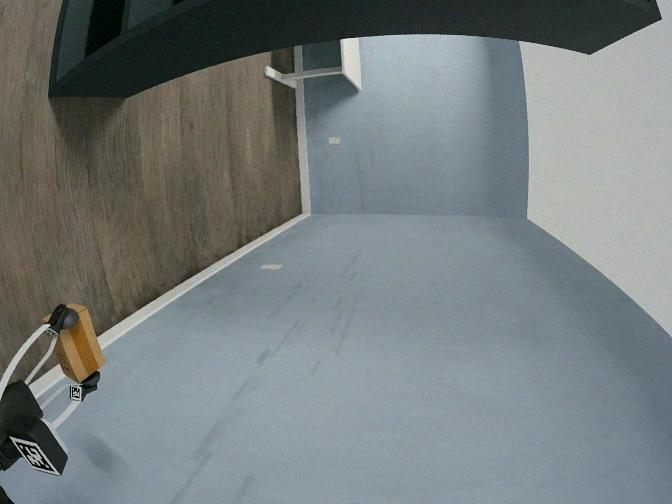

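Emit:
{"name": "move", "arguments": {
  "base": {"rotate_rad": 0.04},
  "cameras": []
}}

Emit:
{"name": "move", "arguments": {
  "base": {"translate_m": 1.1},
  "cameras": []
}}

Emit:
{"name": "move", "arguments": {
  "base": {"translate_m": 1.09},
  "cameras": []
}}

Emit:
{"name": "move", "arguments": {
  "base": {"rotate_rad": 1.58},
  "joints": {"head_pan_rad": -1.2, "head_tilt_rad": -0.4},
  "cameras": ["nav_camera"]
}}

Scene clock: 670.77 s.
move: done
base_odometry: x=+1.309 y=+2.480 heading=-2.913
turned_by_wheels: +0.040
turned_by_imu: +0.039
base_tilt: forward=-0.2 right=-1.2
lidar_m: 2.42 0.77 1.46 1.40 0.53 0.40 0.38 0.40 0.56 0.58 0.60 0.84
head_depth_mm: 869 885 891 901 912 926 941 / 1045 1058 1079 1090 1115 1131 1153 / 1319 1335 1364 1393 1416 1454 1447 / 1781 1815 1864 1915 1970 1851 1537 / 2672 2827 2970 3079 2681 1992 1526 / 2848 3007 3163 3286 2819 1990 1528 / 2765 2887 3050 3141 2802 1987 1528
base_status: done
joint_positions: lift_m=+0.820 arm_m=+0.001 wrist_yaw_rad=+1.568 wrist_pitch_rad=-0.324 wrist_roll_rad=-0.002 gripper_m=+0.031 head_pan_rad=-0.300 head_tilt_rad=-0.300
joint_status: not commanded
measured_speeds: all 0
motor_effort: left_wheel=-8.2(8.8) right_wheel=+7.6(9.0) lift_m=+24.3(24.6) arm_m=-12.6(13.2) wrist_yaw_rad=+0.6(2.5) wrist_pitch_rad=+4.0(4.1) wrist_roll_rad=+0.5(0.6) gripper_m=-16.7(17.1) head_pan_rad=-3.4(3.4) head_tilt_rad=-2.4(2.8)
hand_pose: x=+0.2138 y=-0.1463 z=+0.8542 quat_wxyz=(+0.575, +0.573, -0.413, +0.412) (m; base frame)
wrist_depth_mm: - - - - - - 569 / - - - - - - 571 / - - - - - - 573 / - - - - - - 569 / - - 160 175 174 - 561 / - - 132 150 145 122 555 / - 935 169 163 161 116 558
pictures: none
No camera images: "cameras" was empty.

Scene clock: 682.90 s.
move: done
base_odometry: x=+0.238 y=+2.231 heading=-2.913
turned_by_wheels: +0.000
turned_by_imu: -0.001
base_tilt: forward=-0.3 right=-1.2
lidar_m: 2.27 1.99 2.75 0.42 0.44 0.61 1.47 0.83 0.61 0.60 0.62 0.87
head_depth_mm: 906 916 926 940 946 961 975 / 1089 1102 1120 1141 1156 1173 1199 / 1367 1388 1420 1454 1477 1513 1448 / 1826 1895 1935 1994 2025 1920 1534 / 1996 2089 2162 2292 2388 1985 1540 / 1923 2002 2134 2215 2336 1987 1522 / 1877 1955 2065 2155 2265 1973 1522
base_status: done
joint_positions: lift_m=+0.820 arm_m=+0.001 wrist_yaw_rad=+1.568 wrist_pitch_rad=-0.324 wrist_roll_rad=-0.002 gripper_m=+0.031 head_pan_rad=-0.300 head_tilt_rad=-0.300
joint_status: not commanded
measured_speeds: all 0
motor_effort: left_wheel=+4.4(10.2) right_wheel=+4.9(13.9) lift_m=+31.4(32.1) arm_m=-2.2(12.7) wrist_yaw_rad=+0.8(2.9) wrist_pitch_rad=+4.0(4.2) wrist_roll_rad=+0.4(0.8) gripper_m=-17.2(17.4) head_pan_rad=-2.7(3.6) head_tilt_rad=-1.2(3.2)
hand_pose: x=+0.2138 y=-0.1463 z=+0.8543 quat_wxyz=(+0.575, +0.573, -0.413, +0.412) (m; base frame)
wrist_depth_mm: - - - - - - 597 / - - - - - - 604 / - - - - - - 593 / - - - - - - 592 / - - 160 175 174 - 587 / - - 132 149 145 122 582 / - - 168 163 161 116 587
pictures: none
No camera images: "cameras" was empty.

Scene clock: 694.93 s.
move: done
base_odometry: x=-0.824 y=+1.985 heading=-2.914
turned_by_wheels: +0.000
turned_by_imu: +0.001
base_tilt: forward=-0.2 right=-1.2
lidar_m: 1.19 1.09 1.08 3.64 1.51 1.16 2.26 0.86 0.64 0.62 0.65 0.90
head_depth_mm: 942 950 961 970 989 1000 1013 / 1113 1151 1168 1178 1198 1222 1248 / 1099 1147 1215 1279 1348 1425 1486 / 1061 1108 1168 1232 1305 1381 1444 / 1028 1076 1130 1195 1262 1327 1395 / 999 1047 1090 1151 1207 1279 1353 / 970 1013 1058 1113 1168 1231 1292
base_status: done
joint_positions: lift_m=+0.820 arm_m=+0.001 wrist_yaw_rad=+1.568 wrist_pitch_rad=-0.324 wrist_roll_rad=-0.002 gripper_m=+0.031 head_pan_rad=-0.300 head_tilt_rad=-0.300
joint_status: not commanded
measured_speeds: all 0
motor_effort: left_wheel=+0.2(9.1) right_wheel=+10.5(13.6) lift_m=+28.4(31.9) arm_m=+8.1(8.4) wrist_yaw_rad=+1.6(2.7) wrist_pitch_rad=+4.0(4.2) wrist_roll_rad=+0.4(0.7) gripper_m=-16.7(17.4) head_pan_rad=-2.1(3.2) head_tilt_rad=-0.7(2.1)
hand_pose: x=+0.2138 y=-0.1463 z=+0.8543 quat_wxyz=(+0.575, +0.573, -0.413, +0.412) (m; base frame)
wrist_depth_mm: - - - - - - 598 / - - - - - - 600 / - - - - - - 596 / - - - - - - 592 / - - 161 175 174 - 588 / - - 132 149 145 - 590 / - - 169 163 162 119 582
pictures: none
No camera images: "cameras" was empty.

Scene clock: 698.57 s.
move: done
base_odometry: x=-0.824 y=+1.985 heading=-1.334
turned_by_wheels: +1.580
turned_by_imu: +1.554
base_tilt: forward=-0.3 right=-1.2
lidar_m: 3.61 1.52 1.17 2.29 0.87 0.64 0.62 0.65 0.90 1.19 1.09 1.08
head_depth_mm: 965 1015 1077 1142 1210 1304 1372 / 994 1055 1117 1197 1277 1367 1411 / 1039 1095 1173 1243 1331 1433 1415 / 1078 1141 1222 1302 1409 1511 1404 / 1123 1192 1273 1364 1484 1586 1400 / 1161 1247 1344 1430 1569 1648 1386 / 1215 1310 1409 1486 1179 1682 1316
base_status: done
joint_positions: lift_m=+0.820 arm_m=+0.001 wrist_yaw_rad=+1.568 wrist_pitch_rad=-0.324 wrist_roll_rad=-0.002 gripper_m=+0.031 head_pan_rad=-1.201 head_tilt_rad=-0.400
joint_status: all done
measured_speeds: all 0
motor_effort: left_wheel=-8.1(12.5) right_wheel=+8.7(12.5) lift_m=+27.9(29.1) arm_m=+3.0(9.3) wrist_yaw_rad=+1.1(2.5) wrist_pitch_rad=+4.0(4.1) wrist_roll_rad=+0.4(0.8) gripper_m=-16.8(17.4) head_pan_rad=+3.6(5.5) head_tilt_rad=-3.9(5.7)
hand_pose: x=+0.2138 y=-0.1463 z=+0.8543 quat_wxyz=(+0.575, +0.573, -0.413, +0.412) (m; base frame)
wrist_depth_mm: - - - - - - - / - - - - - - - / - - - - - - - / - - - - - - - / - - 159 175 174 - - / - - 132 150 145 - - / - - 168 163 161 - -
pictures: nav_camera (sideways)
camera_calibration:
nav_camera: T_world_to_cam=[[0.147997, -0.334182, 0.930817, -1.16926], [-0.926401, -0.376342, 0.0121809, 0.0399688], [0.346235, -0.864112, -0.365284, 0.426548], [0, 0, 0, 1]] pos_world=[0.0623882, -0.00711702, 1.24369]

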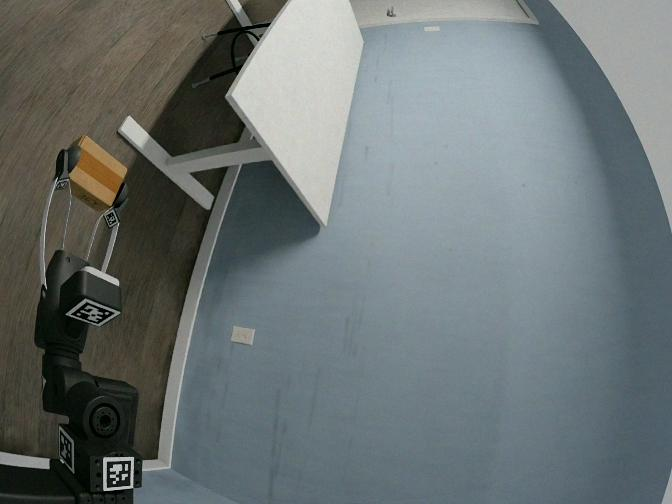

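Emit:
{"name": "move", "arguments": {
  "base": {"translate_m": 0.92},
  "cameras": []
}}

Emit:
{"name": "move", "arguments": {
  "joints": {"wrist_yaw_rad": 0.0, "head_pan_rad": -1.57, "head_tilt_rad": -0.5},
  "cameras": ["nav_camera", "wrist_camera", "head_camera"]
}}

Scene clock: 718.80 s.
move: done
base_odometry: x=-0.608 y=+1.090 heading=-1.334
turned_by_wheels: +0.000
turned_by_imu: +0.000
base_tilt: forward=-0.4 right=-1.3
lidar_m: 2.74 1.50 1.11 1.08 1.12 1.58 1.53 1.60 1.25 0.76 0.79 0.87
head_depth_mm: 979 1026 1089 1155 1114 816 644 / 1013 1072 1130 1207 1110 812 641 / 1045 1109 1186 1261 1099 801 637 / 1094 1161 1230 1316 1086 800 634 / 1137 1204 1288 1373 1084 795 632 / 1184 1263 1356 1438 1065 793 667 / 1236 1323 1428 1503 1064 786 1277
base_status: done
joint_positions: lift_m=+0.820 arm_m=+0.001 wrist_yaw_rad=+1.568 wrist_pitch_rad=-0.324 wrist_roll_rad=-0.002 gripper_m=+0.031 head_pan_rad=-1.200 head_tilt_rad=-0.400
joint_status: not commanded
measured_speeds: all 0
motor_effort: left_wheel=+0.2(8.9) right_wheel=+10.7(13.9) lift_m=+24.3(27.5) arm_m=-12.2(13.5) wrist_yaw_rad=+0.9(2.9) wrist_pitch_rad=+4.0(4.2) wrist_roll_rad=+0.3(0.8) gripper_m=-16.3(17.5) head_pan_rad=+2.9(4.3) head_tilt_rad=-2.3(4.1)
hand_pose: x=+0.2138 y=-0.1463 z=+0.8543 quat_wxyz=(+0.575, +0.573, -0.413, +0.412) (m; base frame)
wrist_depth_mm: - - - - - - - / - - - - - - - / - - - - - - - / - - - - - - - / - - 159 174 174 - - / - - 132 150 145 - - / - - 169 163 161 813 -
pictures: none
No camera images: "cameras" was empty.

Scene clock: 720.60 s.
move: done
base_odometry: x=-0.608 y=+1.090 heading=-1.334
turned_by_wheels: +0.000
turned_by_imu: +0.000
base_tilt: forward=-0.3 right=-1.3
lidar_m: 2.74 1.51 1.11 1.07 1.12 1.58 1.53 1.60 1.25 0.76 0.79 0.87
head_depth_mm: 997 1078 1169 1280 1422 1542 1226 / 992 1073 1169 1287 1035 726 624 / 994 1078 1164 1254 941 724 589 / 992 1074 1172 1250 933 718 309 / 994 1073 1166 1242 927 714 616 / 990 1075 1170 1238 920 713 629 / 996 1073 1180 1237 912 707 625
base_status: not commanded
joint_positions: lift_m=+0.820 arm_m=+0.001 wrist_yaw_rad=+0.003 wrist_pitch_rad=-0.324 wrist_roll_rad=-0.002 gripper_m=+0.031 head_pan_rad=-1.575 head_tilt_rad=-0.501
joint_status: all done
measured_speeds: all 0
motor_effort: left_wheel=+0.0(0.7) right_wheel=+10.4(11.1) lift_m=+24.6(25.5) arm_m=-11.7(12.8) wrist_yaw_rad=-1.2(7.5) wrist_pitch_rad=+4.0(4.1) wrist_roll_rad=+0.4(0.7) gripper_m=-16.6(17.1) head_pan_rad=+0.5(5.3) head_tilt_rad=-3.8(5.0)
hand_pose: x=-0.0208 y=-0.3808 z=+0.8543 quat_wxyz=(+0.699, +0.115, -0.697, -0.113) (m; base frame)
wrist_depth_mm: - - - - - - - / - - - - - - - / - - - - - - - / - - - - - - - / - - 157 175 174 - - / - - 132 150 145 - - / - 101 160 162 158 106 -
pictures: head_camera (sideways), nav_camera (sideways), wrist_camera
camera_calibration:
head_camera: T_world_to_cam=[[-0.0447027, 0.433617, -0.899988, 1.18683], [0.99737, -0.0320741, -0.0649932, 0.0781128], [-0.0570485, -0.900526, -0.431043, 0.516893], [0, 0, 0, 1]] pos_world=[0.00463523, -0.0466497, 1.29601]
nav_camera: T_world_to_cam=[[0.0153376, -0.45716, 0.889252, -1.11423], [-0.999859, -0.0130684, 0.0105269, 0.0425855], [0.00680864, -0.889289, -0.457296, 0.54836], [0, 0, 0, 1]] pos_world=[0.0559356, -0.021176, 1.24115]
wrist_camera: T_world_to_cam=[[-0.998895, -0.0422473, -0.0206089, -0.0126592], [-0.00339839, 0.502191, -0.86475, 0.962383], [0.0468829, -0.863724, -0.501779, 0.266904], [0, 0, 0, 1]] pos_world=[-0.0218879, -0.253303, 0.965887]

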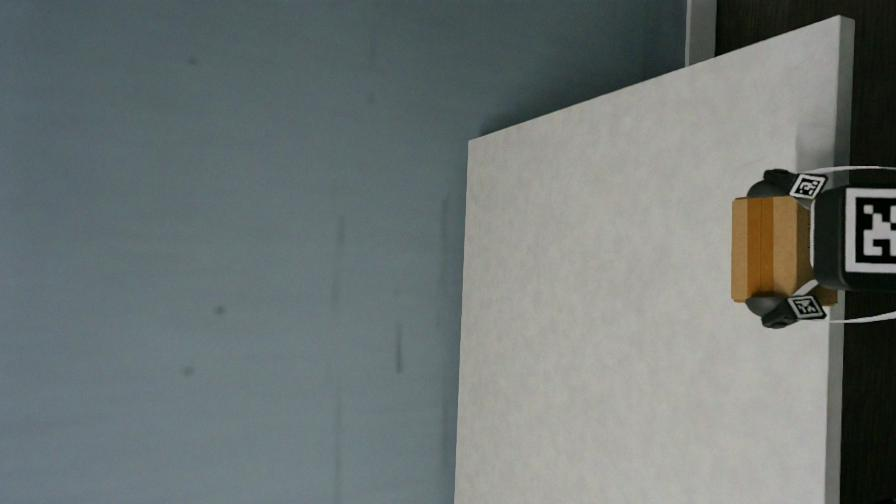

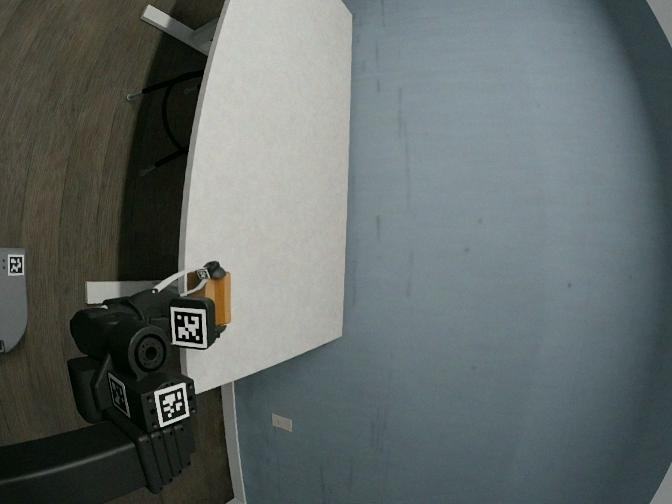

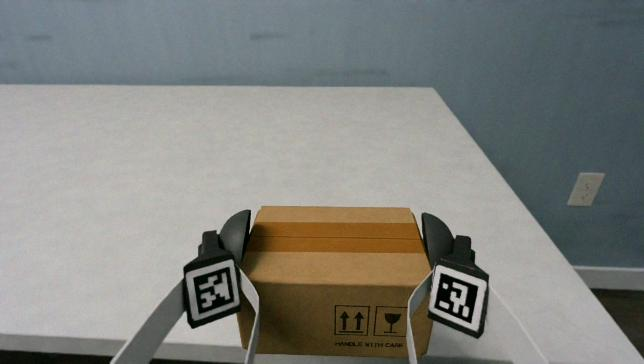

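Emit:
{"name": "move", "arguments": {
  "joints": {"arm_m": 0.22},
  "cameras": []
}}

Emit:
{"name": "move", "arguments": {
  "joints": {"lift_m": 0.75},
  "cameras": []
}}

Emit:
{"name": "move", "arguments": {
  "joints": {"lift_m": 0.737, "head_pan_rad": -0.9},
  "speeds": {"lift_m": 0.02},
  "cameras": ["wrist_camera", "nav_camera"]
}}

Scene clock: 735.73 s.
move: done
base_odometry: x=-0.608 y=+1.090 heading=-1.334
turned_by_wheels: +0.000
turned_by_imu: +0.000
base_tilt: forward=-0.2 right=-1.3
lidar_m: 2.74 1.50 1.11 1.08 1.12 1.59 1.53 1.59 1.25 0.76 0.79 0.87
head_depth_mm: 995 1078 1171 1280 1419 1508 283 / 990 1072 1171 1282 986 350 606 / 991 1076 1174 1251 671 389 638 / 993 1078 1173 1248 683 415 635 / 992 1074 1172 1250 927 715 634 / 997 1073 1172 1232 918 709 631 / 992 1079 1184 1238 909 707 626
base_status: not commanded
joint_positions: lift_m=+0.820 arm_m=+0.220 wrist_yaw_rad=+0.003 wrist_pitch_rad=-0.324 wrist_roll_rad=-0.002 gripper_m=+0.031 head_pan_rad=-1.570 head_tilt_rad=-0.501
joint_status: all done
measured_speeds: all 0
motor_effort: left_wheel=-0.1(0.5) right_wheel=+10.8(11.2) lift_m=+29.1(29.3) arm_m=+12.7(14.8) wrist_yaw_rad=-2.2(4.5) wrist_pitch_rad=+4.0(4.2) wrist_roll_rad=+0.5(0.7) gripper_m=-16.7(17.4) head_pan_rad=+3.3(4.0) head_tilt_rad=+2.6(2.8)
hand_pose: x=-0.0208 y=-0.6002 z=+0.8542 quat_wxyz=(+0.699, +0.115, -0.697, -0.113) (m; base frame)
wrist_depth_mm: - - - - - - - / - - - - - - - / - - - - - - - / - - - - - - - / - - 156 175 174 - - / - - 132 150 145 - - / - 101 161 161 158 106 -
pictures: none
No camera images: "cameras" was empty.

Scene clock: 737.20 s.
move: done
base_odometry: x=-0.608 y=+1.090 heading=-1.334
turned_by_wheels: +0.000
turned_by_imu: +0.000
base_tilt: forward=-0.2 right=-1.3
lidar_m: 2.74 1.51 1.11 1.08 1.12 1.58 1.53 1.60 1.25 0.76 0.79 0.87
head_depth_mm: 989 1073 1165 1284 1423 1540 595 / 995 1070 1169 1275 1034 422 358 / 992 1074 1170 1248 941 425 427 / 992 1078 1170 1242 935 443 601 / 994 1075 1180 1246 923 692 633 / 998 1077 1171 1237 919 708 630 / 1000 1083 1170 1238 913 706 627
base_status: not commanded
joint_positions: lift_m=+0.750 arm_m=+0.220 wrist_yaw_rad=+0.003 wrist_pitch_rad=-0.324 wrist_roll_rad=-0.002 gripper_m=+0.031 head_pan_rad=-1.570 head_tilt_rad=-0.501
joint_status: all done
measured_speeds: all 0
motor_effort: left_wheel=-0.2(0.5) right_wheel=+10.8(11.4) lift_m=+23.6(27.8) arm_m=+10.6(13.1) wrist_yaw_rad=-3.0(4.1) wrist_pitch_rad=+4.0(4.2) wrist_roll_rad=+0.4(0.7) gripper_m=-16.5(17.1) head_pan_rad=+3.0(3.9) head_tilt_rad=+3.9(3.9)
hand_pose: x=-0.0208 y=-0.6002 z=+0.7842 quat_wxyz=(+0.699, +0.115, -0.697, -0.113) (m; base frame)
wrist_depth_mm: - - - - - - - / - - - - - - - / - - - - - - - / - - - - - - - / - - 157 174 174 - - / - - 132 150 145 - - / - 101 161 161 158 106 -
pictures: none
No camera images: "cameras" was empty.

Scene clock: 738.23 s.
move: done
base_odometry: x=-0.608 y=+1.090 heading=-1.334
turned_by_wheels: +0.000
turned_by_imu: +0.000
base_tilt: forward=-0.3 right=-1.2
lidar_m: 2.74 1.50 1.11 1.08 1.12 1.58 1.53 1.60 1.25 0.76 0.79 0.87
head_depth_mm: 1051 1114 1185 1232 953 733 596 / 1127 1188 1276 1311 948 729 624 / 1207 1293 1390 1344 938 721 1218 / 1311 1412 1527 1321 932 742 1305 / 1430 1539 1688 1310 925 1162 1266 / 1562 1706 1872 1304 920 1579 1284 / 1707 1888 2089 1283 1037 1532 1279
base_status: not commanded
joint_positions: lift_m=+0.737 arm_m=+0.220 wrist_yaw_rad=+0.003 wrist_pitch_rad=-0.324 wrist_roll_rad=-0.002 gripper_m=+0.031 head_pan_rad=-0.880 head_tilt_rad=-0.501
joint_status: all done
measured_speeds: all 0
motor_effort: left_wheel=+0.0(0.6) right_wheel=+10.8(11.3) lift_m=+24.0(27.0) arm_m=+9.7(10.5) wrist_yaw_rad=-3.0(4.3) wrist_pitch_rad=+4.0(4.1) wrist_roll_rad=+0.6(0.8) gripper_m=-17.0(17.1) head_pan_rad=-1.2(5.8) head_tilt_rad=+3.7(4.9)
hand_pose: x=-0.0208 y=-0.6002 z=+0.7712 quat_wxyz=(+0.699, +0.115, -0.697, -0.113) (m; base frame)
wrist_depth_mm: - - - - - - - / - - - - - - - / - - - - - - - / - - - - - - - / - - 157 174 174 - - / - - 132 149 146 - - / - 101 161 161 158 106 -
pictures: nav_camera (sideways), wrist_camera
camera_calibration:
nav_camera: T_world_to_cam=[[0.304131, -0.341295, 0.889394, -1.11619], [-0.75996, -0.649885, 0.0104847, 0.0411647], [0.574426, -0.679093, -0.457021, 0.544506], [0, 0, 0, 1]] pos_world=[0.057973, 0.0155729, 1.24115]
wrist_camera: T_world_to_cam=[[-0.998895, -0.0422473, -0.0206089, -0.0236388], [-0.00339839, 0.502191, -0.86475, 1.00079], [0.0468829, -0.863724, -0.501779, 0.0357552], [0, 0, 0, 1]] pos_world=[-0.0218879, -0.472703, 0.882887]

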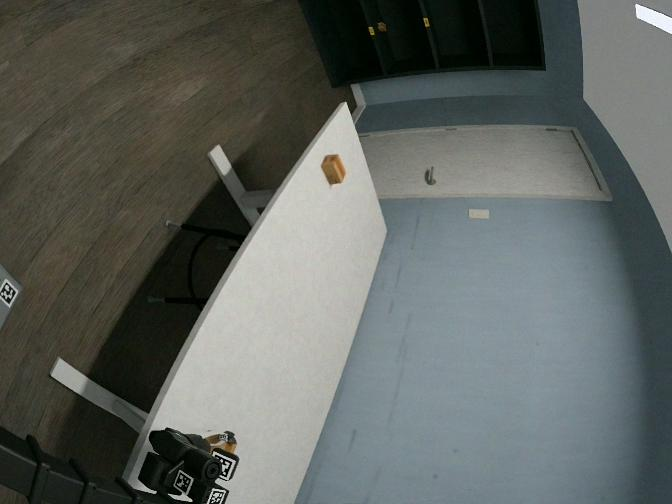

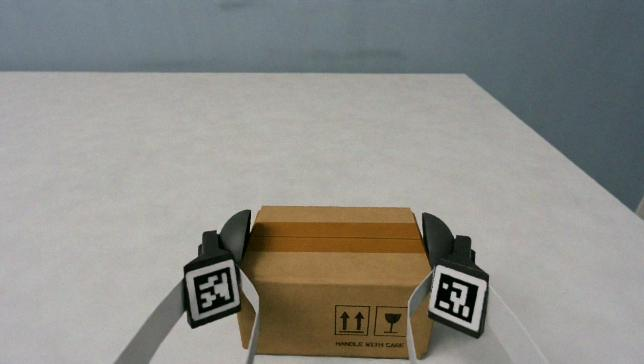

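Box 1 is in place. Lower in small steps watching the wrist pitch effort.

Emit:
{"name": "move", "arguments": {
  "joints": {"lift_m": 0.731},
  "speeds": {"lift_m": 0.02},
  "cameras": []
}}

Emit:
{"name": "move", "arguments": {
  "joints": {"lift_m": 0.727},
  "speeds": {"lift_m": 0.02},
  "cameras": []
}}

Scene clock: 746.17 s.
move: done
base_odometry: x=-0.608 y=+1.090 heading=-1.334
turned_by_wheels: +0.000
turned_by_imu: +0.000
base_tilt: forward=-0.3 right=-1.3
lidar_m: 2.74 1.50 1.11 1.07 1.12 1.58 1.53 1.59 1.24 0.76 0.79 0.87
head_depth_mm: 1043 1102 1171 1236 957 735 595 / 1108 1187 1269 1298 946 728 624 / 1197 1277 1372 1353 939 725 1223 / 1288 1391 1501 1334 930 745 1299 / 1395 1519 1648 1314 922 1143 1291 / 1530 1667 1823 1302 921 1537 1266 / 1663 1843 2053 1288 1000 1537 1284
base_status: not commanded
joint_positions: lift_m=+0.731 arm_m=+0.220 wrist_yaw_rad=+0.003 wrist_pitch_rad=-0.309 wrist_roll_rad=-0.002 gripper_m=+0.031 head_pan_rad=-0.900 head_tilt_rad=-0.500
joint_status: all done
measured_speeds: all 0
motor_effort: left_wheel=+0.1(0.4) right_wheel=+10.4(11.4) lift_m=+23.7(25.3) arm_m=+2.7(4.5) wrist_yaw_rad=-2.7(3.8) wrist_pitch_rad=+1.2(4.1) wrist_roll_rad=+0.7(0.7) gripper_m=-16.4(17.3) head_pan_rad=-3.7(3.7) head_tilt_rad=+4.0(5.0)
hand_pose: x=-0.0208 y=-0.6018 z=+0.7689 quat_wxyz=(+0.700, +0.110, -0.698, -0.108) (m; base frame)
wrist_depth_mm: - - - - - - - / - - - - - - - / - - - - - - - / - - - - - - - / - - 158 174 172 - - / - - 132 150 145 - - / - 100 129 162 158 105 -
pictures: none
No camera images: "cameras" was empty.

Scene clock: 746.77 s.
move: done
base_odometry: x=-0.608 y=+1.090 heading=-1.334
turned_by_wheels: +0.000
turned_by_imu: +0.000
base_tilt: forward=-0.4 right=-1.3
lidar_m: 2.74 1.51 1.11 1.08 1.12 1.58 1.53 1.60 1.25 0.76 0.79 0.87
head_depth_mm: 1045 1105 1178 1228 959 734 596 / 1112 1183 1268 1295 948 726 625 / 1192 1281 1377 1353 943 721 1220 / 1286 1378 1491 1338 932 742 1301 / 1400 1518 1643 1315 927 1138 1298 / 1532 1661 1844 1309 919 1534 1265 / 1669 1840 2053 1293 999 1530 1287
base_status: not commanded
joint_positions: lift_m=+0.727 arm_m=+0.220 wrist_yaw_rad=+0.003 wrist_pitch_rad=-0.294 wrist_roll_rad=-0.002 gripper_m=+0.031 head_pan_rad=-0.900 head_tilt_rad=-0.500
joint_status: all done
measured_speeds: all 0
motor_effort: left_wheel=+0.0(0.5) right_wheel=+10.1(11.0) lift_m=+22.7(24.8) arm_m=+2.2(3.5) wrist_yaw_rad=-2.1(4.1) wrist_pitch_rad=-1.6(2.1) wrist_roll_rad=+0.3(0.5) gripper_m=-16.5(17.0) head_pan_rad=-2.8(3.5) head_tilt_rad=+4.4(4.8)
hand_pose: x=-0.0209 y=-0.6033 z=+0.7684 quat_wxyz=(+0.700, +0.105, -0.698, -0.103) (m; base frame)
wrist_depth_mm: - - - - - - - / - - - - - - - / - - - - - - - / - - - - - - - / - - 160 173 173 - - / - - 132 148 145 - - / - 100 129 161 158 106 -
pictures: none
No camera images: "cameras" was empty.


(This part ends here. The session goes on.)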